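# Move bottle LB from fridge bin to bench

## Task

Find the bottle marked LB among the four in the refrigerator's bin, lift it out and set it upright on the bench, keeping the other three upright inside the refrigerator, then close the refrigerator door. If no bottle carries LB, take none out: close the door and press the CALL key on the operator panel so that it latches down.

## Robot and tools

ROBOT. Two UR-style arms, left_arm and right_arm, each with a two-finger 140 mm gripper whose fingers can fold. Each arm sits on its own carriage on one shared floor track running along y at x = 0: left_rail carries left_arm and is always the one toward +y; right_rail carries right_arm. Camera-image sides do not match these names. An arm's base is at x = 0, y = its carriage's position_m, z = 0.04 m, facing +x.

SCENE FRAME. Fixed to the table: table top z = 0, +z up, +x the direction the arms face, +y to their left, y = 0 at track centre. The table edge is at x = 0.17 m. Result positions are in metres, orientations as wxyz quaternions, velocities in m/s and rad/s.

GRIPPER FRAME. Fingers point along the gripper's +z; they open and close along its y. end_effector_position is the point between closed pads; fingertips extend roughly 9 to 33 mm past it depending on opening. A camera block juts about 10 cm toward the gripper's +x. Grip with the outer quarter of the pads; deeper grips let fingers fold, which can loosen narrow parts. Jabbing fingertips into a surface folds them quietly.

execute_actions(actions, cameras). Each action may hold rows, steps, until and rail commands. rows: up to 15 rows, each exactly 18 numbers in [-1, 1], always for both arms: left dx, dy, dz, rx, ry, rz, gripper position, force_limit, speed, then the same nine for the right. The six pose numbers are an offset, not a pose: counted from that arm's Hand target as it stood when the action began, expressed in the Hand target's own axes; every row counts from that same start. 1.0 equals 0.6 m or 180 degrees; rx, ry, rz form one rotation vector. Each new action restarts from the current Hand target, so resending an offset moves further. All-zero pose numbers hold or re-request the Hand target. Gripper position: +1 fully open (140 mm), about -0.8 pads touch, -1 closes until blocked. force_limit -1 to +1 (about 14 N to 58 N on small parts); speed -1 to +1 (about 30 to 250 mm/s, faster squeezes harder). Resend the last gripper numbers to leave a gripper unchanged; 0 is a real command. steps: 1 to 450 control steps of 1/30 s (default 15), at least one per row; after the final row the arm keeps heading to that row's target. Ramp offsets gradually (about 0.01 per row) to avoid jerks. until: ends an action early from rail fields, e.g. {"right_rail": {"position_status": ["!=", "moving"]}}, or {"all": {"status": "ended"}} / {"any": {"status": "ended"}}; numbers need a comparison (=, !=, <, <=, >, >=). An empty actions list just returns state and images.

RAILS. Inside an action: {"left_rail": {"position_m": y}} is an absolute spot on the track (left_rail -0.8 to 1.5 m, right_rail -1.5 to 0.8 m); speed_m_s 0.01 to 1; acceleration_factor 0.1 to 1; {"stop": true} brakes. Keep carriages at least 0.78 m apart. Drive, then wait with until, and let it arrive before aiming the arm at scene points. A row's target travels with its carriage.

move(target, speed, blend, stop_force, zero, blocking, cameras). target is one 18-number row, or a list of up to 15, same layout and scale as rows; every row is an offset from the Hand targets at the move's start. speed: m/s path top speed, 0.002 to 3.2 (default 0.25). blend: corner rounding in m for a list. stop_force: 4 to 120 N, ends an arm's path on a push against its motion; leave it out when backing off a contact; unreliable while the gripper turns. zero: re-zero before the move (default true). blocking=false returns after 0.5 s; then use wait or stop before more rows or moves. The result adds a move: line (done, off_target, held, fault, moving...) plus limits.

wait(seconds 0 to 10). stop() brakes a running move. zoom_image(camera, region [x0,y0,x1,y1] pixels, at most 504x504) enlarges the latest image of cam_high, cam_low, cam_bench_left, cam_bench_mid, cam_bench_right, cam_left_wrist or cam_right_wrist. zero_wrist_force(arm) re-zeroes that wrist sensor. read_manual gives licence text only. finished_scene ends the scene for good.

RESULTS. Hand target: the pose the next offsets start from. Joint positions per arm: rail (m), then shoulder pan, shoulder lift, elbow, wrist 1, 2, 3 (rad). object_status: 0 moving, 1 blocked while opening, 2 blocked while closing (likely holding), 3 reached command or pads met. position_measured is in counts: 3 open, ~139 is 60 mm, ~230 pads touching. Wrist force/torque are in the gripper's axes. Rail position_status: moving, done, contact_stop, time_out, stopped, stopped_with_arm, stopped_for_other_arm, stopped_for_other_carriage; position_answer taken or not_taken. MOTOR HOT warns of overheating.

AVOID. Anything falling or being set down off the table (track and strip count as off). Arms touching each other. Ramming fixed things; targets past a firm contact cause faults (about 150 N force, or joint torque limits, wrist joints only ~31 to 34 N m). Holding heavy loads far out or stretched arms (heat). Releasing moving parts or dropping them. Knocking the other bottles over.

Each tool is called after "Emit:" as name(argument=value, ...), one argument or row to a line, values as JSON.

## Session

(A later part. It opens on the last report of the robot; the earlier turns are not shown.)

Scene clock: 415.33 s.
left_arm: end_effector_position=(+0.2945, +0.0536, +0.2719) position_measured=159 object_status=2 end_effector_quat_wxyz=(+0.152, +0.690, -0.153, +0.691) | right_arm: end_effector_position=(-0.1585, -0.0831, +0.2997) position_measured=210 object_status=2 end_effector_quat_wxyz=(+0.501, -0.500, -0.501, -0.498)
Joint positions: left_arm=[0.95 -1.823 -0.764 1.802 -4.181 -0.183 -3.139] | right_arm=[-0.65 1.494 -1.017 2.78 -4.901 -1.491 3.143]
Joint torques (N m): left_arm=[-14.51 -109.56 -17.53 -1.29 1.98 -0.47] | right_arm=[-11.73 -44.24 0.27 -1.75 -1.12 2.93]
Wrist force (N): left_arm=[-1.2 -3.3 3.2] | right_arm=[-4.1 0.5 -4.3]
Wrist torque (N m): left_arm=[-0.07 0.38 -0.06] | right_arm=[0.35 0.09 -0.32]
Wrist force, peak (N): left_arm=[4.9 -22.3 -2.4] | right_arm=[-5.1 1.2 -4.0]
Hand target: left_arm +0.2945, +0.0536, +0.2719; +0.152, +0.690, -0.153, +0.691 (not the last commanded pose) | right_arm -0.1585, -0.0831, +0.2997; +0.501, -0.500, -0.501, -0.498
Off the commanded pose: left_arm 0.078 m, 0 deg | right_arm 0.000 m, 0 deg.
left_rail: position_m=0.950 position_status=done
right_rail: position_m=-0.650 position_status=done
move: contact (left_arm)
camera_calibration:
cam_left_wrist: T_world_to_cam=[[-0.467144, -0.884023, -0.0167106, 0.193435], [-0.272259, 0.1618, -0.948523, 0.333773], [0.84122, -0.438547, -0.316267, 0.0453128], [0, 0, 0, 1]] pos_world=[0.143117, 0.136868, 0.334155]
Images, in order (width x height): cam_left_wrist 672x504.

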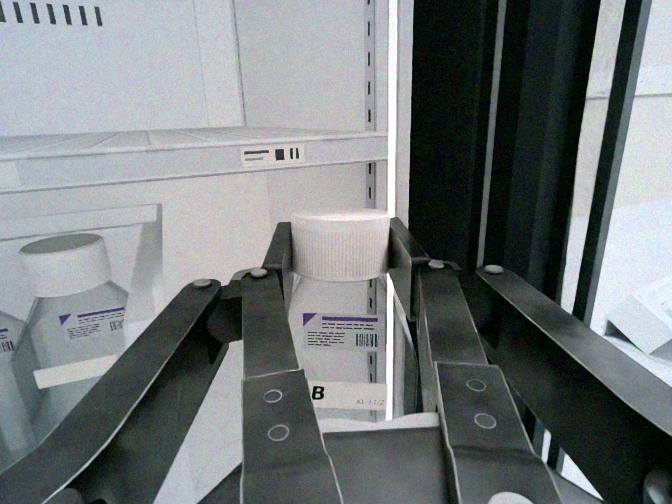

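Emit:
zoom_image(
  camera="cam_left_wrist",
  region=[0, 210, 200, 430],
)

Scaled by 2.291 from the camera's 672x504 image, which has a finer 960x720 frame.

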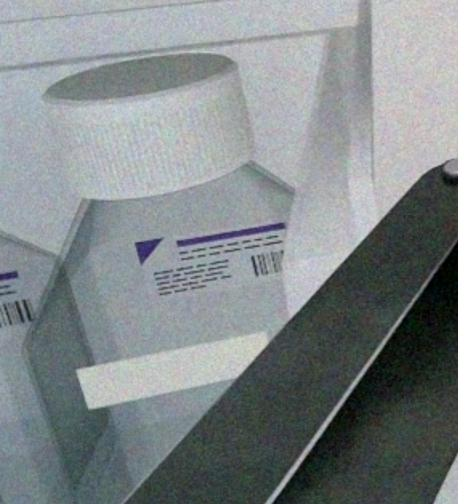

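Emit:
move(
  target=[0,0,-0.082,0,0,0,-1,-0.1,-1,0,0,0,0,0,0,-1,0,-1],
  cameras=["cam_left_wrist"],
  speed=0.06,
)

Scene clock: 426.17 s.
left_arm: end_effector_position=(+0.2500, +0.0743, +0.2719) position_measured=159 object_status=2 end_effector_quat_wxyz=(+0.152, +0.690, -0.153, +0.691) | right_arm: end_effector_position=(-0.1585, -0.0831, +0.2997) position_measured=210 object_status=2 end_effector_quat_wxyz=(+0.501, -0.500, -0.501, -0.498)
Joint positions: left_arm=[0.95 -1.89 -0.779 1.842 -4.207 -0.116 -3.138] | right_arm=[-0.65 1.494 -1.017 2.78 -4.901 -1.491 3.143]
Joint torques (N m): left_arm=[-14.11 -107.02 -17.18 -4.08 3.01 1.29] | right_arm=[-10.11 -43.86 0.06 -2.21 -1.22 3.14]
Wrist force (N): left_arm=[-1.0 -1.8 3.0] | right_arm=[-4.1 0.6 -4.3]
Wrist torque (N m): left_arm=[-0.10 0.29 -0.12] | right_arm=[0.40 0.09 -0.33]
Wrist force, peak (N): left_arm=[-1.1 -3.4 3.8] | right_arm=[-4.7 1.0 -4.4]
Hand target: left_arm +0.2499, +0.0743, +0.2719; +0.152, +0.690, -0.153, +0.691 | right_arm -0.1585, -0.0831, +0.2997; +0.501, -0.500, -0.501, -0.498
Off the commanded pose: left_arm 0.000 m, 0 deg | right_arm 0.000 m, 0 deg.
left_rail: position_m=0.950 position_status=done
right_rail: position_m=-0.650 position_status=done
move: done
camera_calibration:
cam_left_wrist: T_world_to_cam=[[-0.467144, -0.884023, -0.0167106, 0.190858], [-0.272259, 0.1618, -0.948523, 0.318324], [0.84122, -0.438547, -0.316267, 0.0917812], [0, 0, 0, 1]] pos_world=[0.0986166, 0.157468, 0.334155]
Images, in order (width x height): cam_left_wrist 672x504.

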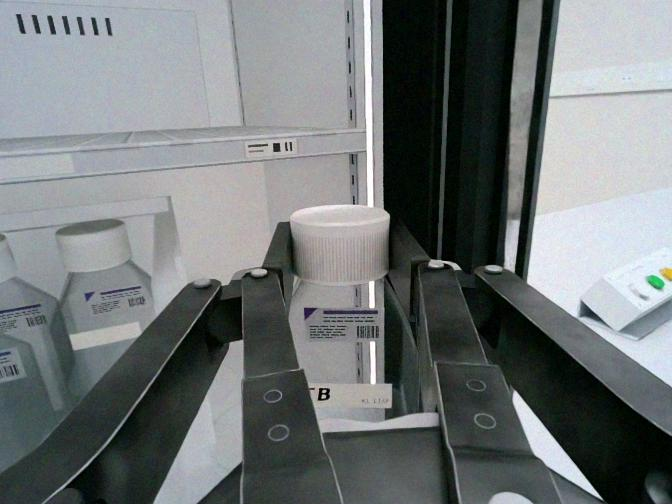

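Emit:
move(
  target=[
    [0,0.011,-0.0118,0.0556,0,0,-1,-0.1,-1,0,0,0,0,0,0,-1,0,-1],
    [0,-0.0875,0.1995,0.0556,0,0,-1,-0.1,-1,0,0,0,0,0,0,-1,0,-1],
  ],
  cameras=["cam_left_wrist"],
  speed=0.06,
)

Scene clock: 436.27 s.
left_arm: end_effector_position=(+0.3803, +0.0715, +0.2720) position_measured=159 object_status=2 end_effector_quat_wxyz=(+0.091, +0.701, -0.092, +0.701) | right_arm: end_effector_position=(-0.1585, -0.0831, +0.2997) position_measured=210 object_status=2 end_effector_quat_wxyz=(+0.501, -0.500, -0.501, -0.498)
Joint positions: left_arm=[0.95 -1.728 -0.728 1.712 -4.131 -0.104 -3.136] | right_arm=[-0.65 1.494 -1.017 2.78 -4.901 -1.491 3.143]
Joint torques (N m): left_arm=[14.66 -80.12 -38.72 2.04 -3.42 0.98] | right_arm=[-7.51 -44.61 0.87 -2.36 -1.1 3.12]
Wrist force (N): left_arm=[-0.3 -1.8 0.9] | right_arm=[-4.4 1.3 -3.9]
Wrist torque (N m): left_arm=[-0.04 0.29 -0.09] | right_arm=[0.37 0.17 -0.33]
Wrist force, peak (N): left_arm=[-1.2 -2.5 3.6] | right_arm=[-4.6 0.4 -4.4]
Hand target: left_arm +0.3805, +0.0715, +0.2720; +0.091, +0.701, -0.092, +0.701 | right_arm -0.1585, -0.0831, +0.2997; +0.501, -0.500, -0.501, -0.498
Off the commanded pose: left_arm 0.000 m, 0 deg | right_arm 0.000 m, 0 deg.
left_rail: position_m=0.950 position_status=done
right_rail: position_m=-0.650 position_status=done
move: done
camera_calibration:
cam_left_wrist: T_world_to_cam=[[-0.306364, -0.951768, -0.0167095, 0.193077], [-0.296042, 0.111946, -0.948592, 0.367021], [0.90471, -0.285667, -0.31606, -0.0541819], [0, 0, 0, 1]] pos_world=[0.216824, 0.1272, 0.334255]
Images, in order (width x height): cam_left_wrist 672x504.

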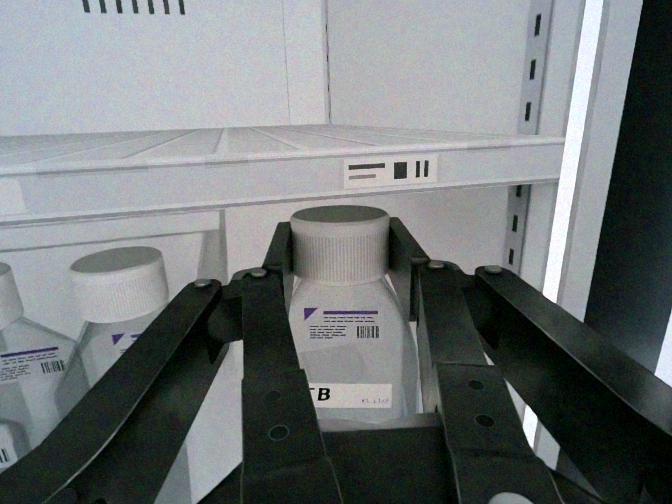

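Emit:
move(
  target=[-0.075,0,0,0,0,0,-1,-0.1,-1,0,0,0,0,0,0,-1,0,-1],
  cameras=["cam_left_wrist"],
  speed=0.02,
  stop_force=5,
)

Scene clock: 440.30 s.
left_arm: end_effector_position=(+0.3805, +0.0715, +0.2685) position_measured=159 object_status=2 end_effector_quat_wxyz=(+0.091, +0.701, -0.092, +0.701) | right_arm: end_effector_position=(-0.1585, -0.0831, +0.2997) position_measured=210 object_status=2 end_effector_quat_wxyz=(+0.501, -0.500, -0.501, -0.498)
Joint positions: left_arm=[0.95 -1.727 -0.723 1.712 -4.134 -0.104 -3.137] | right_arm=[-0.65 1.494 -1.017 2.78 -4.901 -1.491 3.143]
Joint torques (N m): left_arm=[10.87 -110.34 -18 2.1 -2.95 -1.46] | right_arm=[-7.32 -44.45 0.49 -2.47 -1.08 2.98]
Wrist force (N): left_arm=[4.9 -2.7 2.3] | right_arm=[-3.7 0.7 -4.2]
Wrist torque (N m): left_arm=[-0.09 -0.02 0.13] | right_arm=[0.33 0.17 -0.33]
Wrist force, peak (N): left_arm=[14.3 -4.7 -0.1] | right_arm=[-5.4 1.4 -4.1]
Hand target: left_arm +0.3805, +0.0715, +0.2685; +0.091, +0.701, -0.092, +0.701 (not the last commanded pose) | right_arm -0.1585, -0.0831, +0.2997; +0.501, -0.500, -0.501, -0.498
Off the commanded pose: left_arm 0.041 m, 0 deg | right_arm 0.000 m, 0 deg.
left_rail: position_m=0.950 position_status=done
right_rail: position_m=-0.650 position_status=done
move: contact (left_arm)
camera_calibration:
cam_left_wrist: T_world_to_cam=[[-0.306383, -0.951762, -0.0166696, 0.193068], [-0.296164, 0.111952, -0.948553, 0.363678], [0.904664, -0.285683, -0.316178, -0.0554492], [0, 0, 0, 1]] pos_world=[0.217024, 0.1272, 0.330654]
Images, in order (width x height): cam_left_wrist 672x504.

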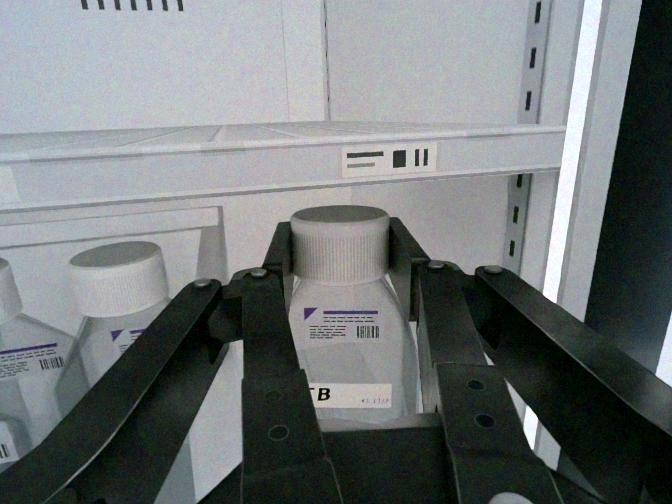

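Emit:
move(
  target=[
    [0.01,0,0,0,0,0,-1,-0.1,-1,0,0,0,0,0,0,-1,0,-1],
    [0.01,0.029,-0.131,0.0833,0,0,-1,-0.1,-1,0,0,0,0,0,0,-1,0,-1],
    [-0.031,0.029,-0.131,0.0833,0,0,-1,-0.1,-1,0,0,0,0,0,0,-1,0,-1],
    [-0.031,0.0097,-0.0587,0.0833,0,0,-1,-0.1,-1,0,0,0,0,0,0,-1,0,-1],
  ],
  cameras=["cam_left_wrist"],
  speed=0.06,
)

Scene clock: 455.67 s.
left_arm: end_effector_position=(+0.3449, +0.0750, +0.2499) position_measured=159 object_status=2 end_effector_quat_wxyz=(-0.001, +0.707, +0.000, +0.707) | right_arm: end_effector_position=(-0.1585, -0.0831, +0.2997) position_measured=210 object_status=2 end_effector_quat_wxyz=(+0.501, -0.500, -0.501, -0.498)
Joint positions: left_arm=[0.95 -1.766 -0.617 1.512 -4.032 0.197 -3.144] | right_arm=[-0.65 1.494 -1.017 2.78 -4.901 -1.491 3.143]
Joint torques (N m): left_arm=[10.32 -106.33 -40.53 1.83 -2.74 -1.65] | right_arm=[-4.78 -45.06 1.5 -2.97 -1.02 3.2]
Wrist force (N): left_arm=[-0.9 -1.3 3.9] | right_arm=[-3.2 0.7 -4.3]
Wrist torque (N m): left_arm=[0.01 0.34 0.00] | right_arm=[0.42 0.19 -0.33]
Wrist force, peak (N): left_arm=[5.1 -2.7 2.4] | right_arm=[-3.9 1.0 -4.3]
Hand target: left_arm +0.3450, +0.0750, +0.2499; -0.001, +0.707, +0.000, +0.707 | right_arm -0.1585, -0.0831, +0.2997; +0.501, -0.500, -0.501, -0.498
Off the commanded pose: left_arm 0.000 m, 0 deg | right_arm 0.000 m, 0 deg.
left_rail: position_m=0.950 position_status=done
right_rail: position_m=-0.650 position_status=done
move: done
camera_calibration:
cam_left_wrist: T_world_to_cam=[[-0.0496703, -0.998628, -0.0165624, 0.100162], [-0.314745, 0.0313886, -0.948657, 0.347604], [0.947876, -0.0419072, -0.315873, -0.0612974], [0, 0, 0, 1]] pos_world=[0.172484, 0.0865451, 0.312054]
Images, in order (width x height): cam_left_wrist 672x504.

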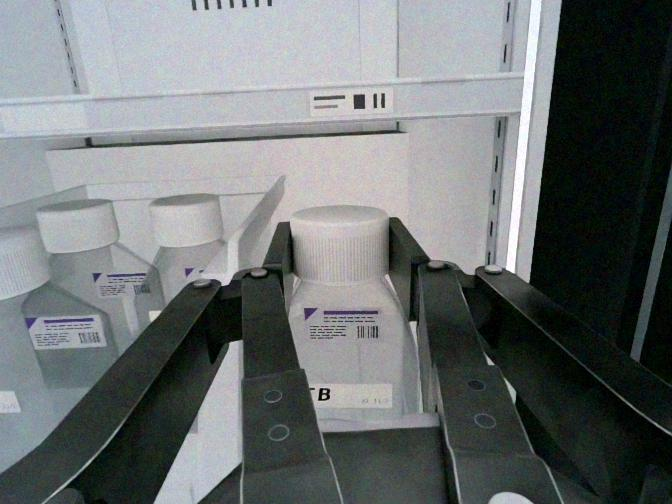

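Emit:
move(
  target=[0,-0.05,0,0,0,0,-1,-0.1,-1,0,0,0,0,0,0,-1,0,-1],
  cameras=["cam_left_wrist"],
  speed=0.04,
  stop_force=15,
)

Scene clock: 459.03 s.
left_arm: end_effector_position=(+0.3450, +0.1050, +0.2499) position_measured=159 object_status=2 end_effector_quat_wxyz=(-0.001, +0.707, +0.000, +0.707) | right_arm: end_effector_position=(-0.1585, -0.0831, +0.2997) position_measured=210 object_status=2 end_effector_quat_wxyz=(+0.501, -0.500, -0.501, -0.498)
Joint positions: left_arm=[0.95 -1.773 -0.648 1.585 -4.075 0.203 -3.144] | right_arm=[-0.65 1.494 -1.017 2.78 -4.901 -1.491 3.143]
Joint torques (N m): left_arm=[-10.73 -123.2 -19.19 -2.44 4.41 1.12] | right_arm=[-3.35 -45.04 1.42 -2.94 -1.15 3.28]
Wrist force (N): left_arm=[-1.9 2.1 1.5] | right_arm=[-2.9 0.9 -4.3]
Wrist torque (N m): left_arm=[0.01 0.33 -0.01] | right_arm=[0.41 0.12 -0.33]
Wrist force, peak (N): left_arm=[-1.5 0.2 4.3] | right_arm=[-3.1 0.6 -4.5]
Hand target: left_arm +0.3450, +0.1050, +0.2499; -0.001, +0.707, +0.000, +0.707 | right_arm -0.1585, -0.0831, +0.2997; +0.501, -0.500, -0.501, -0.498
Off the commanded pose: left_arm 0.000 m, 0 deg | right_arm 0.000 m, 0 deg.
left_rail: position_m=0.950 position_status=done
right_rail: position_m=-0.650 position_status=done
move: done
camera_calibration:
cam_left_wrist: T_world_to_cam=[[-0.0496703, -0.998628, -0.0165624, 0.130026], [-0.314745, 0.0313886, -0.948657, 0.346697], [0.947876, -0.0419072, -0.315873, -0.0601392], [0, 0, 0, 1]] pos_world=[0.172584, 0.116445, 0.312054]
Images, in order (width x height): cam_left_wrist 672x504.

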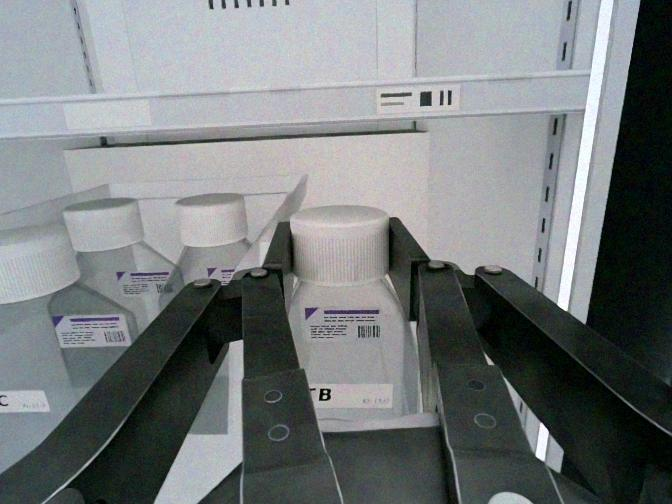

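Emit:
move(
  target=[
    [0,0.053,0,0,0,0,-1,-0.1,-1,0,0,0,0,0,0,-1,0,-1],
    [0,0.053,0.067,0,0,0,-1,-0.1,-1,0,0,0,0,0,0,-1,0,-1],
  ],
  cameras=["cam_left_wrist"],
  speed=0.05,
  stop_force=12,
)

Emit:
move(
  target=[-0.05,0,0,0,0,0,-1,-0.1,-1,0,0,0,0,0,0,-1,0,-1],
  cameras=["cam_left_wrist"],
  speed=0.02,
  stop_force=5,
)

Scene clock: 464.87 s.
left_arm: end_effector_position=(+0.3852, +0.0732, +0.2499) position_measured=159 object_status=2 end_effector_quat_wxyz=(-0.001, +0.707, +0.000, +0.707) | right_arm: end_effector_position=(-0.1585, -0.0831, +0.2997) position_measured=210 object_status=2 end_effector_quat_wxyz=(+0.501, -0.500, -0.501, -0.498)
Joint positions: left_arm=[0.95 -1.72 -0.615 1.505 -4.027 0.15 -3.145] | right_arm=[-0.65 1.494 -1.017 2.78 -4.901 -1.491 3.143]
Joint torques (N m): left_arm=[14.32 -91.33 -41.86 4.51 -3.07 -2.02] | right_arm=[-4.38 -44.36 2.3 -2.9 -1.16 2.98]
Wrist force (N): left_arm=[-0.6 -1.6 3.4] | right_arm=[-3.3 0.9 -4.0]
Wrist torque (N m): left_arm=[-0.06 0.27 -0.02] | right_arm=[0.42 0.16 -0.33]
Wrist force, peak (N): left_arm=[-0.8 -1.7 4.7] | right_arm=[-3.5 0.6 -4.5]
Hand target: left_arm +0.3852, +0.0732, +0.2499; -0.001, +0.707, +0.000, +0.707 | right_arm -0.1585, -0.0831, +0.2997; +0.501, -0.500, -0.501, -0.498
Off the commanded pose: left_arm 0.000 m, 0 deg | right_arm 0.000 m, 0 deg.
left_rail: position_m=0.950 position_status=done
right_rail: position_m=-0.650 position_status=done
move: done
camera_calibration:
cam_left_wrist: T_world_to_cam=[[-0.0496703, -0.998628, -0.0165624, 0.100366], [-0.314745, 0.0313886, -0.948657, 0.360345], [0.947876, -0.0419072, -0.315873, -0.0995722], [0, 0, 0, 1]] pos_world=[0.212784, 0.0847451, 0.312054]
Images, in order (width x height): cam_left_wrist 672x504.

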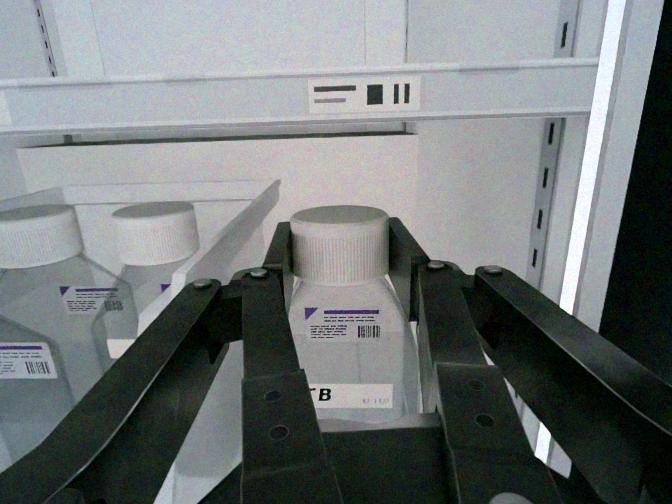

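Scene clock: 466.50 s.
left_arm: end_effector_position=(+0.3852, +0.0732, +0.2428) position_measured=159 object_status=2 end_effector_quat_wxyz=(-0.001, +0.707, +0.000, +0.707) | right_arm: end_effector_position=(-0.1585, -0.0831, +0.2997) position_measured=210 object_status=2 end_effector_quat_wxyz=(+0.501, -0.500, -0.501, -0.498)
Joint positions: left_arm=[0.95 -1.72 -0.605 1.503 -4.034 0.15 -3.146] | right_arm=[-0.65 1.494 -1.017 2.78 -4.901 -1.491 3.143]
Joint torques (N m): left_arm=[12.65 -125.55 -21.35 1.95 -2.94 0.53] | right_arm=[-4.09 -45.39 2.04 -2.75 -0.96 2.97]
Wrist force (N): left_arm=[-0.5 -1.3 3.6] | right_arm=[-3.1 0.3 -4.1]
Wrist torque (N m): left_arm=[0.01 0.22 -0.02] | right_arm=[0.34 0.17 -0.33]
Wrist force, peak (N): left_arm=[16.7 -4.9 0.7] | right_arm=[-4.7 1.5 -4.3]
Hand target: left_arm +0.3852, +0.0732, +0.2428; -0.001, +0.707, +0.000, +0.707 (not the last commanded pose) | right_arm -0.1585, -0.0831, +0.2997; +0.501, -0.500, -0.501, -0.498
Off the commanded pose: left_arm 0.023 m, 0 deg | right_arm 0.000 m, 0 deg.
left_rail: position_m=0.950 position_status=done
right_rail: position_m=-0.650 position_status=done
move: contact (left_arm)
camera_calibration:
cam_left_wrist: T_world_to_cam=[[-0.04967, -0.998628, -0.0165681, 0.10025], [-0.314655, 0.0313899, -0.948687, 0.353599], [0.947905, -0.0419081, -0.315783, -0.101849], [0, 0, 0, 1]] pos_world=[0.212784, 0.0847451, 0.304954]
Images, in order (width x height): cam_left_wrist 672x504.

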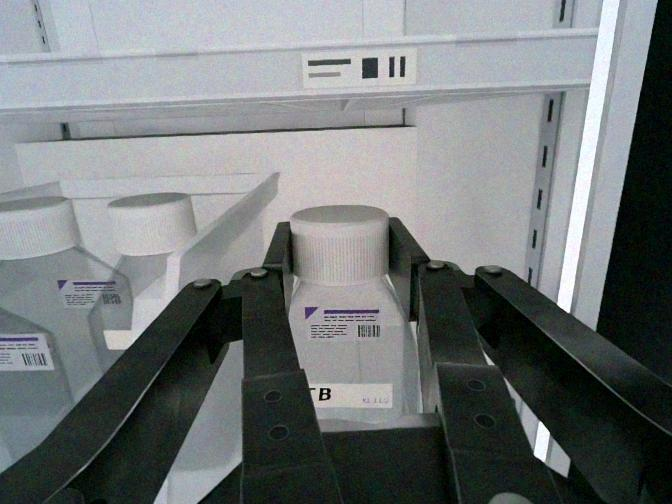

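Emit:
move(
  target=[-0.0035,0,0,0,0,0,-1,-0.1,-1,0,0,0,0,0,0,-1,0,-1],
  cameras=[],
  speed=0.01,
  stop_force=8,
)

Emit:
execute_actions(
  actions=[
    {"rows":[[0,0,0,0,0,0,-0.05,-0.1,-1,0,0,0,0,0,0,-1,0,-1]],"steps":30},
  ],
  cameras=["cam_left_wrist"],
)

Scene clock: 470.60 s.
left_arm: end_effector_position=(+0.3852, +0.0733, +0.2423) position_measured=159 object_status=2 end_effector_quat_wxyz=(-0.001, +0.707, +0.000, +0.707) | right_arm: end_effector_position=(-0.1585, -0.0831, +0.2997) position_measured=210 object_status=2 end_effector_quat_wxyz=(+0.501, -0.500, -0.501, -0.498)
Joint positions: left_arm=[0.95 -1.72 -0.605 1.503 -4.034 0.15 -3.146] | right_arm=[-0.65 1.494 -1.017 2.78 -4.901 -1.491 3.143]
Joint torques (N m): left_arm=[8.42 -117.71 -23.11 1.84 -2.3 -1.14] | right_arm=[-2.96 -45.14 1.4 -2.96 -1.12 3.04]
Wrist force (N): left_arm=[10.6 -3.3 1.9] | right_arm=[-4.5 1.4 -3.8]
Wrist torque (N m): left_arm=[0.07 0.41 -0.02] | right_arm=[0.38 0.11 -0.32]
Wrist force, peak (N): left_arm=[12.7 -3.9 1.8] | right_arm=[-5.0 1.5 -4.6]
Hand target: left_arm +0.3852, +0.0733, +0.2423; -0.001, +0.707, +0.000, +0.707 (not the last commanded pose) | right_arm -0.1585, -0.0831, +0.2997; +0.501, -0.500, -0.501, -0.498
Off the commanded pose: left_arm 0.002 m, 0 deg | right_arm 0.000 m, 0 deg.
left_rail: position_m=0.950 position_status=done
right_rail: position_m=-0.650 position_status=done
move: contact (left_arm)
No camera images: "cameras" was empty.

Scene clock: 471.80 s.
left_arm: end_effector_position=(+0.3852, +0.0733, +0.2423) position_measured=135 object_status=3 end_effector_quat_wxyz=(-0.001, +0.707, +0.000, +0.707) | right_arm: end_effector_position=(-0.1585, -0.0831, +0.2997) position_measured=210 object_status=2 end_effector_quat_wxyz=(+0.501, -0.500, -0.501, -0.498)
Joint positions: left_arm=[0.95 -1.72 -0.605 1.503 -4.034 0.15 -3.146] | right_arm=[-0.65 1.494 -1.017 2.78 -4.901 -1.491 3.143]
Joint torques (N m): left_arm=[6.36 -116.32 -21 1.86 -1.35 -0.78] | right_arm=[-3.46 -45.36 1.83 -2.96 -0.96 2.93]
Wrist force (N): left_arm=[3.4 0.2 4.1] | right_arm=[-3.4 0.3 -4.1]
Wrist torque (N m): left_arm=[0.06 0.22 -0.03] | right_arm=[0.40 0.09 -0.34]
Wrist force, peak (N): left_arm=[10.7 -3.7 1.7] | right_arm=[-4.6 1.6 -4.2]
Hand target: left_arm +0.3852, +0.0733, +0.2423; -0.001, +0.707, +0.000, +0.707 | right_arm -0.1585, -0.0831, +0.2997; +0.501, -0.500, -0.501, -0.498
Off the commanded pose: left_arm 0.000 m, 0 deg | right_arm 0.000 m, 0 deg.
left_rail: position_m=0.950 position_status=done
right_rail: position_m=-0.650 position_status=done
camera_calibration:
cam_left_wrist: T_world_to_cam=[[-0.0497021, -0.998625, -0.0166626, 0.100276], [-0.314652, 0.0314897, -0.948685, 0.353021], [0.947905, -0.0419086, -0.315784, -0.102038], [0, 0, 0, 1]] pos_world=[0.212785, 0.0847453, 0.304354]
Images, in order (width x height): cam_left_wrist 672x504.

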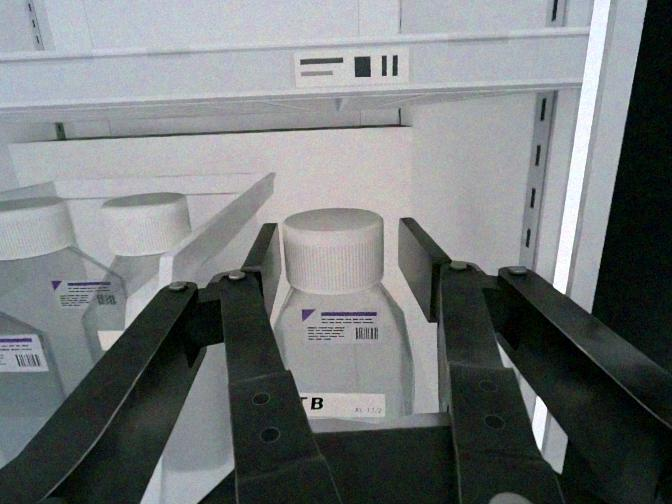

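Emit:
move(
  target=[
    [0,0,-0.25,0,0,0,-0.05,-0.1,-1,0,0,0,0,0,0,-1,0,-1],
    [0.07,-0.3,-0.25,0,0,0,-0.05,-0.1,-1,0,0,0,0,0,0,-1,0,-1],
  ],
  cameras=["cam_left_wrist"],
  speed=[0.1,0.2],
  blend=[0.01,0],
)

Emit:
zoom_image(
  camera="cam_left_wrist",
  region=[180, 170, 480, 400],
)

Scene clock: 477.97 s.
left_arm: end_effector_position=(+0.2350, +0.2530, +0.2843) position_measured=135 object_status=3 end_effector_quat_wxyz=(-0.001, +0.707, +0.000, +0.707) | right_arm: end_effector_position=(-0.1585, -0.0831, +0.2997) position_measured=210 object_status=2 end_effector_quat_wxyz=(+0.501, -0.500, -0.501, -0.498)
Joint positions: left_arm=[0.95 -1.97 -0.823 1.908 -4.225 0.401 -3.142] | right_arm=[-0.65 1.494 -1.017 2.78 -4.901 -1.491 3.143]
Joint torques (N m): left_arm=[-12.12 -102.32 -12.87 -1.55 1.94 1.29] | right_arm=[-2.23 -44.8 2.17 -3.24 -0.86 3.16]
Wrist force (N): left_arm=[3.4 -1.5 3.7] | right_arm=[-3.4 0.7 -3.9]
Wrist torque (N m): left_arm=[-0.01 0.19 -0.01] | right_arm=[0.40 0.10 -0.33]
Wrist force, peak (N): left_arm=[3.5 -4.2 4.1] | right_arm=[-3.9 0.4 -4.5]
Hand target: left_arm +0.2350, +0.2531, +0.2844; -0.001, +0.707, +0.000, +0.707 | right_arm -0.1585, -0.0831, +0.2997; +0.501, -0.500, -0.501, -0.498
Off the commanded pose: left_arm 0.000 m, 0 deg | right_arm 0.000 m, 0 deg.
left_rail: position_m=0.950 position_status=done
right_rail: position_m=-0.650 position_status=done
move: done
camera_calibration:
cam_left_wrist: T_world_to_cam=[[-0.0496988, -0.998625, -0.0166642, 0.272966], [-0.314621, 0.0314889, -0.948695, 0.340043], [0.947915, -0.041906, -0.315754, 0.0611512], [0, 0, 0, 1]] pos_world=[0.0625847, 0.264445, 0.346454]
Images, in order (width x height): cam_left_wrist 672x504.

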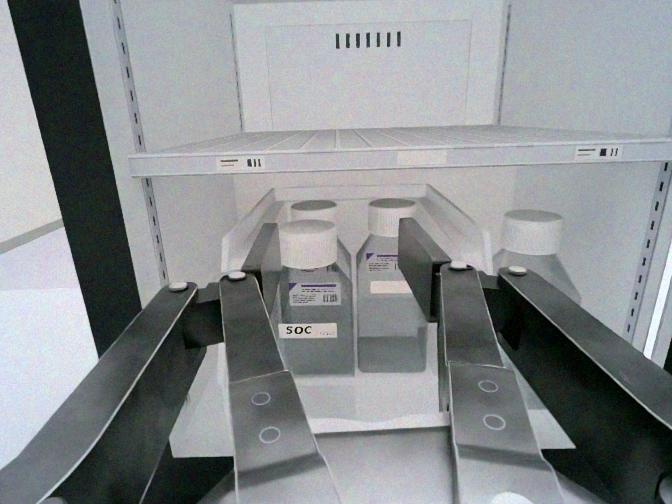

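Scaled by 1.680 from the camera's 672x504 image, which has a finer 960x720 frame.

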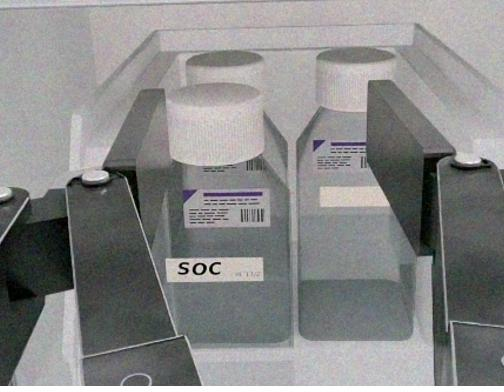

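Emit:
move(
  target=[-0.0655,-0.035,0.0917,0,0,0,-0.05,-0.1,-1,0,0,0,0,0,0,-1,0,-1],
  cameras=["cam_left_wrist"],
  speed=0.15,
)

Scene clock: 483.30 s.
left_arm: end_effector_position=(+0.2899, +0.2741, +0.2452) position_measured=135 object_status=3 end_effector_quat_wxyz=(-0.001, +0.707, +0.000, +0.707) | right_arm: end_effector_position=(-0.1585, -0.0831, +0.2997) position_measured=210 object_status=2 end_effector_quat_wxyz=(+0.501, -0.500, -0.501, -0.498)
Joint positions: left_arm=[0.95 -1.905 -0.782 1.957 -4.314 0.336 -3.143] | right_arm=[-0.65 1.494 -1.017 2.78 -4.901 -1.491 3.143]
Joint torques (N m): left_arm=[14.09 -67.54 -7.8 -1.25 -3.07 1.08] | right_arm=[-0.67 -45.77 2.47 -3.42 -0.89 2.93]
Wrist force (N): left_arm=[3.8 -1.1 3.5] | right_arm=[-3.8 0.5 -3.8]
Wrist torque (N m): left_arm=[0.08 0.10 0.01] | right_arm=[0.35 0.18 -0.33]
Wrist force, peak (N): left_arm=[2.9 -1.6 5.0] | right_arm=[-3.8 0.8 -4.3]
Hand target: left_arm +0.2900, +0.2742, +0.2451; -0.001, +0.707, +0.000, +0.707 | right_arm -0.1585, -0.0831, +0.2997; +0.501, -0.500, -0.501, -0.498
Off the commanded pose: left_arm 0.000 m, 0 deg | right_arm 0.000 m, 0 deg.
left_rail: position_m=0.950 position_status=done
right_rail: position_m=-0.650 position_status=done
move: done
camera_calibration:
cam_left_wrist: T_world_to_cam=[[-0.0496667, -0.998628, -0.0165697, 0.296181], [-0.314625, 0.0313891, -0.948697, 0.319583], [0.947916, -0.0419054, -0.315753, -0.00234755], [0, 0, 0, 1]] pos_world=[0.117485, 0.285645, 0.307354]
Images, in order (width x height): cam_left_wrist 672x504.

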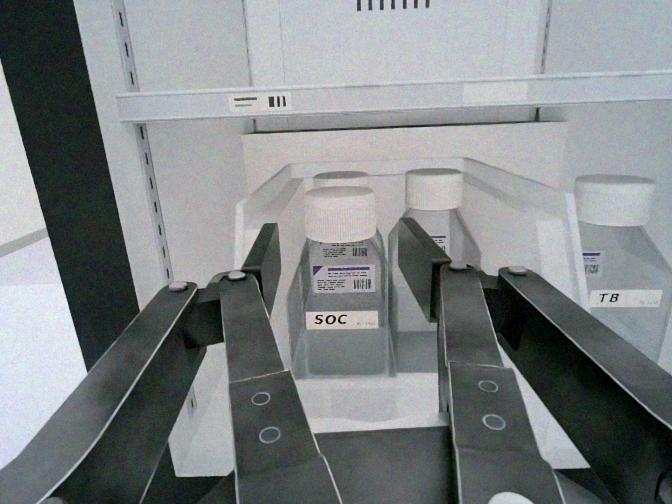

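Emit:
move(
  target=[0,0.0035,0.145,0,0,0,-0.05,-0.1,-1,0,0,0,0,0,0,-1,0,-1],
  cameras=["cam_left_wrist"],
  speed=0.06,
  stop_force=8,
)

Scene clock: 489.50 s.
left_arm: end_effector_position=(+0.3770, +0.2722, +0.2452) position_measured=135 object_status=3 end_effector_quat_wxyz=(-0.001, +0.707, +0.000, +0.707) | right_arm: end_effector_position=(-0.1585, -0.0831, +0.2997) position_measured=210 object_status=2 end_effector_quat_wxyz=(+0.501, -0.500, -0.501, -0.498)
Joint positions: left_arm=[0.95 -1.776 -0.781 1.955 -4.312 0.207 -3.144] | right_arm=[-0.65 1.494 -1.017 2.78 -4.901 -1.491 3.143]
Joint torques (N m): left_arm=[13.79 -65.61 -29.24 2.28 -3.08 -0.73] | right_arm=[-0.81 -45.61 3 -3.42 -0.99 2.68]
Wrist force (N): left_arm=[3.7 -1.3 3.6] | right_arm=[-3.6 0.3 -4.1]
Wrist torque (N m): left_arm=[0.04 0.14 0.01] | right_arm=[0.32 0.15 -0.34]
Wrist force, peak (N): left_arm=[3.8 -1.3 4.7] | right_arm=[-3.9 0.6 -4.4]
Hand target: left_arm +0.3770, +0.2722, +0.2452; -0.001, +0.707, +0.000, +0.707 | right_arm -0.1585, -0.0831, +0.2997; +0.501, -0.500, -0.501, -0.498
Off the commanded pose: left_arm 0.000 m, 0 deg | right_arm 0.000 m, 0 deg.
left_rail: position_m=0.950 position_status=done
right_rail: position_m=-0.650 position_status=done
move: done
camera_calibration:
cam_left_wrist: T_world_to_cam=[[-0.0497021, -0.998625, -0.0166626, 0.298545], [-0.314652, 0.0314897, -0.948685, 0.347023], [0.947905, -0.0419086, -0.315784, -0.0849819], [0, 0, 0, 1]] pos_world=[0.204585, 0.283645, 0.307354]
Images, in order (width x height): cam_left_wrist 672x504.

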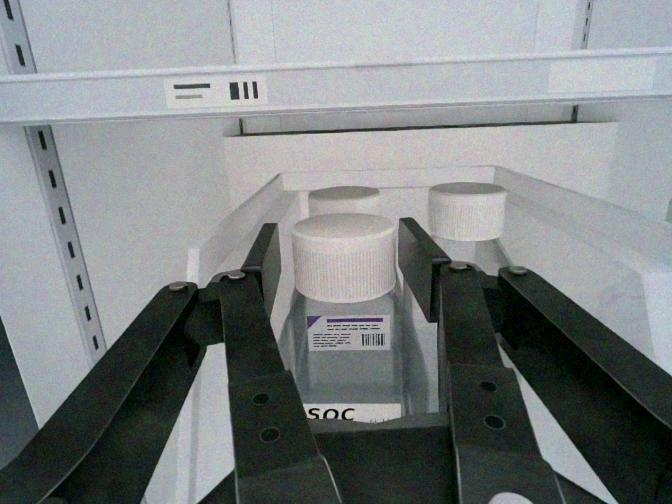

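Emit:
move(
  target=[0,0.006,-0.01,0,0,0,-0.05,-0.1,-1,0,0,0,0,0,0,-1,0,-1],
  cameras=[],
  speed=0.03,
)

Emit:
execute_actions(
  actions=[
    {"rows":[[0,0,0,0,0,0,-1,-0.1,-1,0,0,0,0,0,0,-1,0,-1]],"steps":45},
  ],
  cameras=[],
)

Emit:
move(
  target=[0.025,0,0,0,0,0,-1,-0.1,-1,0,0,0,0,0,0,-1,0,-1],
  cameras=["cam_left_wrist"],
  speed=0.04,
)

Scene clock: 495.07 s.
left_arm: end_effector_position=(+0.3712, +0.2687, +0.2452) position_measured=135 object_status=3 end_effector_quat_wxyz=(-0.001, +0.707, +0.000, +0.707) | right_arm: end_effector_position=(-0.1585, -0.0831, +0.2997) position_measured=210 object_status=2 end_effector_quat_wxyz=(+0.501, -0.500, -0.501, -0.498)
Joint positions: left_arm=[0.95 -1.784 -0.779 1.948 -4.307 0.214 -3.144] | right_arm=[-0.65 1.494 -1.017 2.78 -4.901 -1.491 3.143]
Joint torques (N m): left_arm=[-11.68 -67.18 -29.35 1.9 1.78 0.66] | right_arm=[-0.1 -44.99 3.27 -3.26 -0.99 2.68]
Wrist force (N): left_arm=[3.3 -1.2 3.5] | right_arm=[-3.7 0.8 -4.3]
Wrist torque (N m): left_arm=[0.05 0.24 0.01] | right_arm=[0.42 0.17 -0.33]
Wrist force, peak (N): left_arm=[3.8 -1.3 3.9] | right_arm=[-3.8 0.5 -4.5]
Hand target: left_arm +0.3710, +0.2686, +0.2452; -0.001, +0.707, +0.000, +0.707 | right_arm -0.1585, -0.0831, +0.2997; +0.501, -0.500, -0.501, -0.498
Off the commanded pose: left_arm 0.000 m, 0 deg | right_arm 0.000 m, 0 deg.
left_rail: position_m=0.950 position_status=done
right_rail: position_m=-0.650 position_status=done
move: done
No camera images: "cameras" was empty.

Scene clock: 496.77 s.
left_arm: end_effector_position=(+0.3710, +0.2686, +0.2452) position_measured=159 object_status=2 end_effector_quat_wxyz=(-0.001, +0.707, +0.000, +0.707) | right_arm: end_effector_position=(-0.1585, -0.0831, +0.2997) position_measured=210 object_status=2 end_effector_quat_wxyz=(+0.501, -0.500, -0.501, -0.498)
Joint positions: left_arm=[0.95 -1.784 -0.779 1.948 -4.307 0.215 -3.144] | right_arm=[-0.65 1.494 -1.017 2.78 -4.901 -1.491 3.143]
Joint torques (N m): left_arm=[-10.31 -77.89 -26.05 1.92 2.11 -1.26] | right_arm=[0.84 -45.11 3.37 -3.44 -0.97 2.79]
Wrist force (N): left_arm=[0.2 -0.8 3.6] | right_arm=[-3.2 0.4 -4.3]
Wrist torque (N m): left_arm=[0.15 0.14 0.00] | right_arm=[0.34 0.12 -0.33]
Wrist force, peak (N): left_arm=[4.1 -1.9 3.5] | right_arm=[-3.7 1.0 -4.2]
Hand target: left_arm +0.3710, +0.2686, +0.2452; -0.001, +0.707, +0.000, +0.707 | right_arm -0.1585, -0.0831, +0.2997; +0.501, -0.500, -0.501, -0.498
Off the commanded pose: left_arm 0.000 m, 0 deg | right_arm 0.000 m, 0 deg.
left_rail: position_m=0.950 position_status=done
right_rail: position_m=-0.650 position_status=done
No camera images: "cameras" was empty.

Scene clock: 497.63 s.
left_arm: end_effector_position=(+0.3710, +0.2686, +0.2600) position_measured=159 object_status=2 end_effector_quat_wxyz=(-0.001, +0.707, +0.000, +0.707) | right_arm: end_effector_position=(-0.1585, -0.0831, +0.2997) position_measured=210 object_status=2 end_effector_quat_wxyz=(+0.501, -0.500, -0.501, -0.498)
Joint positions: left_arm=[0.95 -1.784 -0.803 1.952 -4.287 0.215 -3.144] | right_arm=[-0.65 1.494 -1.017 2.78 -4.901 -1.491 3.143]
Joint torques (N m): left_arm=[-9.84 -101.68 -10.14 4.86 1.87 -1.02] | right_arm=[1.93 -44.89 3.03 -3.25 -1.1 2.6]
Wrist force (N): left_arm=[0.2 -1.4 3.7] | right_arm=[-2.9 0.6 -4.3]
Wrist torque (N m): left_arm=[0.01 0.08 0.01] | right_arm=[0.39 0.07 -0.33]
Wrist force, peak (N): left_arm=[0.3 -1.2 3.8] | right_arm=[-3.7 0.9 -4.1]
Hand target: left_arm +0.3710, +0.2686, +0.2602; -0.001, +0.707, +0.000, +0.707 | right_arm -0.1585, -0.0831, +0.2997; +0.501, -0.500, -0.501, -0.498
Off the commanded pose: left_arm 0.000 m, 0 deg | right_arm 0.000 m, 0 deg.
left_rail: position_m=0.950 position_status=done
right_rail: position_m=-0.650 position_status=done
move: done
camera_calibration:
cam_left_wrist: T_world_to_cam=[[-0.0497021, -0.998625, -0.0166626, 0.294898], [-0.314652, 0.0314897, -0.948685, 0.359289], [0.947905, -0.0419086, -0.315784, -0.0747717], [0, 0, 0, 1]] pos_world=[0.198585, 0.280045, 0.322154]
Images, in order (width x height): cam_left_wrist 672x504.

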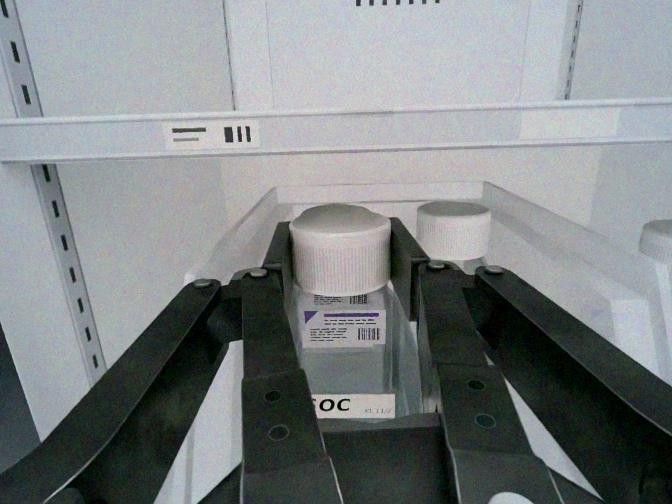

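Emit:
move(
  target=[0,0.12,-0.005,0,0,0,-1,-0.1,-1,0,0,0,0,0,0,-1,0,-1],
  cameras=["cam_left_wrist"],
  speed=0.05,
  stop_force=12,
)

Scene clock: 502.87 s.
left_arm: end_effector_position=(+0.3681, +0.1965, +0.2601) position_measured=159 object_status=2 end_effector_quat_wxyz=(-0.001, +0.707, +0.000, +0.707) | right_arm: end_effector_position=(-0.1585, -0.0831, +0.2997) position_measured=210 object_status=2 end_effector_quat_wxyz=(+0.501, -0.500, -0.501, -0.498)
Joint positions: left_arm=[0.95 -1.767 -0.746 1.798 -4.19 0.198 -3.144] | right_arm=[-0.65 1.494 -1.017 2.78 -4.901 -1.491 3.143]
Joint torques (N m): left_arm=[13.58 -75.82 -34.18 4.93 -3.28 -1.12] | right_arm=[2.62 -46.26 2.84 -3.55 -0.9 2.61]
Wrist force (N): left_arm=[0.1 -1.4 3.5] | right_arm=[-3.1 0.7 -4.0]
Wrist torque (N m): left_arm=[-0.01 0.08 0.00] | right_arm=[0.39 0.10 -0.32]
Wrist force, peak (N): left_arm=[-0.3 -2.3 3.8] | right_arm=[-3.5 0.7 -4.5]
Hand target: left_arm +0.3681, +0.1965, +0.2601; -0.001, +0.707, +0.000, +0.707 | right_arm -0.1585, -0.0831, +0.2997; +0.501, -0.500, -0.501, -0.498
Off the commanded pose: left_arm 0.000 m, 0 deg | right_arm 0.000 m, 0 deg.
left_rail: position_m=0.950 position_status=done
right_rail: position_m=-0.650 position_status=done
move: done
camera_calibration:
cam_left_wrist: T_world_to_cam=[[-0.0497021, -0.998625, -0.0166626, 0.222855], [-0.314652, 0.0314897, -0.948685, 0.360739], [0.947905, -0.0419086, -0.315784, -0.0750086], [0, 0, 0, 1]] pos_world=[0.195685, 0.208045, 0.322254]
Images, in order (width x height): cam_left_wrist 672x504.

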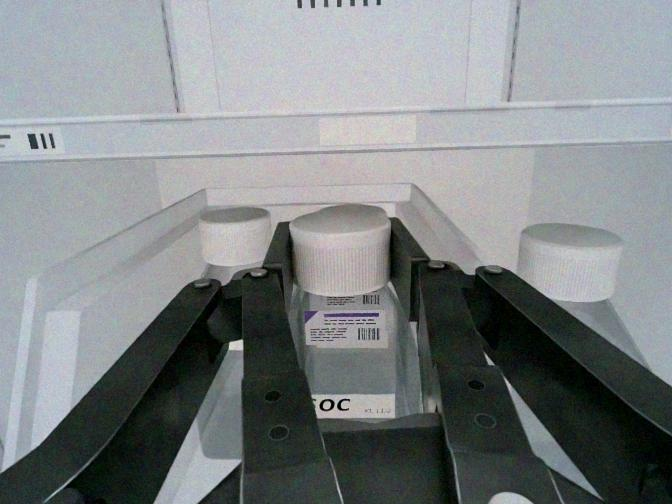

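Emit:
move(
  target=[-0.03,0,0,0,0,0,-1,-0.1,-1,0,0,0,0,0,0,-1,0,-1],
  cameras=[],
  speed=0.015,
  stop_force=6,
)

Emit:
execute_actions(
  actions=[
    {"rows":[[0,0,0,0,0,0,-0.05,-0.1,-1,0,0,0,0,0,0,-1,0,-1]],"steps":30},
  ],
  cameras=[],
)

Emit:
move(
  target=[
    [0,0,-0.2,0,0,0,-0.05,-0.1,-1,0,0,0,0,0,0,-1,0,-1],
    [0.04,-0.08,-0.2,0,0,0,-0.05,-0.1,-1,0,0,0,0,0,0,-1,0,-1],
  ],
  cameras=["cam_left_wrist"],
  speed=0.1,
)

Emit:
zoom_image(
  camera="cam_left_wrist",
  region=[180, 170, 480, 400],
)

Scene clock: 508.70 s.
left_arm: end_effector_position=(+0.3681, +0.1966, +0.2450) position_measured=159 object_status=2 end_effector_quat_wxyz=(-0.001, +0.707, +0.000, +0.707) | right_arm: end_effector_position=(-0.1585, -0.0831, +0.2997) position_measured=210 object_status=2 end_effector_quat_wxyz=(+0.501, -0.500, -0.501, -0.498)
Joint positions: left_arm=[0.95 -1.767 -0.724 1.794 -4.208 0.198 -3.145] | right_arm=[-0.65 1.494 -1.017 2.78 -4.901 -1.491 3.143]
Joint torques (N m): left_arm=[0.38 -111.43 -14.89 1.89 -2.6 -0.01] | right_arm=[3.48 -45.11 2.94 -3.63 -0.98 2.48]
Wrist force (N): left_arm=[0.5 -1.3 3.4] | right_arm=[-2.9 0.8 -4.2]
Wrist torque (N m): left_arm=[0.00 0.00 0.00] | right_arm=[0.43 0.15 -0.33]
Wrist force, peak (N): left_arm=[16.3 -3.9 5.7] | right_arm=[-5.1 -0.1 -4.1]
Hand target: left_arm +0.3681, +0.1966, +0.2450; -0.001, +0.707, +0.000, +0.707 (not the last commanded pose) | right_arm -0.1585, -0.0831, +0.2997; +0.501, -0.500, -0.501, -0.498
Off the commanded pose: left_arm 0.003 m, 0 deg | right_arm 0.000 m, 0 deg.
left_rail: position_m=0.950 position_status=done
right_rail: position_m=-0.650 position_status=done
move: contact (left_arm)
No camera images: "cameras" was empty.

Scene clock: 509.90 s.
left_arm: end_effector_position=(+0.3681, +0.1966, +0.2450) position_measured=135 object_status=3 end_effector_quat_wxyz=(-0.001, +0.707, +0.000, +0.707) | right_arm: end_effector_position=(-0.1585, -0.0831, +0.2997) position_measured=210 object_status=2 end_effector_quat_wxyz=(+0.501, -0.500, -0.501, -0.498)
Joint positions: left_arm=[0.95 -1.767 -0.724 1.794 -4.208 0.198 -3.145] | right_arm=[-0.65 1.494 -1.017 2.78 -4.901 -1.491 3.143]
Joint torques (N m): left_arm=[-10.72 -98.47 -15.77 1.95 -2.56 -0.22] | right_arm=[3.18 -43.92 3.04 -3.57 -0.95 2.76]
Wrist force (N): left_arm=[3.5 -1.3 3.4] | right_arm=[-3.5 0.4 -4.0]
Wrist torque (N m): left_arm=[0.02 0.16 0.00] | right_arm=[0.34 0.17 -0.33]
Wrist force, peak (N): left_arm=[4.1 -1.1 4.0] | right_arm=[-3.7 0.5 -4.4]
Hand target: left_arm +0.3681, +0.1966, +0.2450; -0.001, +0.707, +0.000, +0.707 | right_arm -0.1585, -0.0831, +0.2997; +0.501, -0.500, -0.501, -0.498
Off the commanded pose: left_arm 0.000 m, 0 deg | right_arm 0.000 m, 0 deg.
left_rail: position_m=0.950 position_status=done
right_rail: position_m=-0.650 position_status=done
No camera images: "cameras" was empty.

Scene clock: 512.63 s.
left_arm: end_effector_position=(+0.2480, +0.2443, +0.2689) position_measured=135 object_status=3 end_effector_quat_wxyz=(-0.001, +0.707, +0.000, +0.707) | right_arm: end_effector_position=(-0.1585, -0.0831, +0.2997) position_measured=210 object_status=2 end_effector_quat_wxyz=(+0.501, -0.500, -0.501, -0.498)
Joint positions: left_arm=[0.95 -1.948 -0.794 1.891 -4.237 0.379 -3.143] | right_arm=[-0.65 1.494 -1.017 2.78 -4.901 -1.491 3.143]
Joint torques (N m): left_arm=[-13.32 -104.01 -11.25 -1.25 2.63 1.11] | right_arm=[3.42 -45.21 3.17 -3.65 -1 2.59]
Wrist force (N): left_arm=[3.7 -1.4 3.7] | right_arm=[-3.2 0.6 -4.2]
Wrist torque (N m): left_arm=[0.01 0.11 0.01] | right_arm=[0.38 0.09 -0.33]
Wrist force, peak (N): left_arm=[4.3 -2.6 5.1] | right_arm=[-3.5 0.6 -4.6]
Hand target: left_arm +0.2480, +0.2444, +0.2690; -0.001, +0.707, +0.000, +0.707 | right_arm -0.1585, -0.0831, +0.2997; +0.501, -0.500, -0.501, -0.498
Off the commanded pose: left_arm 0.000 m, 0 deg | right_arm 0.000 m, 0 deg.
left_rail: position_m=0.950 position_status=done
right_rail: position_m=-0.650 position_status=done
move: done
camera_calibration:
cam_left_wrist: T_world_to_cam=[[-0.0496974, -0.998625, -0.016667, 0.264668], [-0.314532, 0.0314871, -0.948725, 0.329801], [0.947945, -0.0419069, -0.315664, 0.0435692], [0, 0, 0, 1]] pos_world=[0.0755848, 0.255745, 0.331054]
Images, in order (width x height): cam_left_wrist 672x504.

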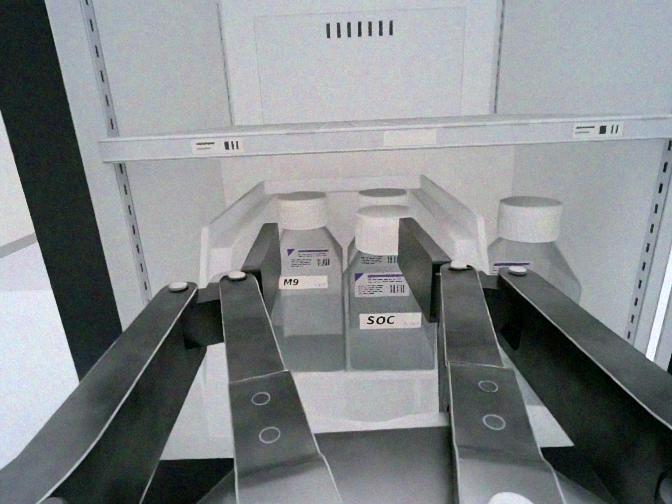

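Scaled by 1.680 from the camera's 672x504 image, which has a finer 960x720 frame.

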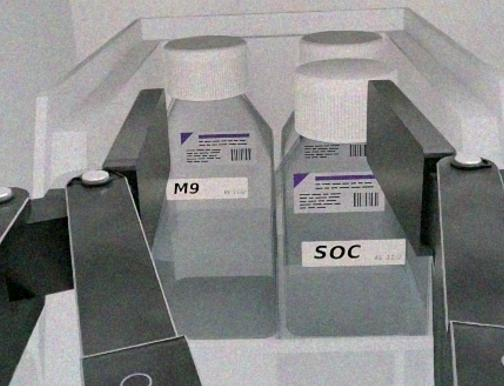

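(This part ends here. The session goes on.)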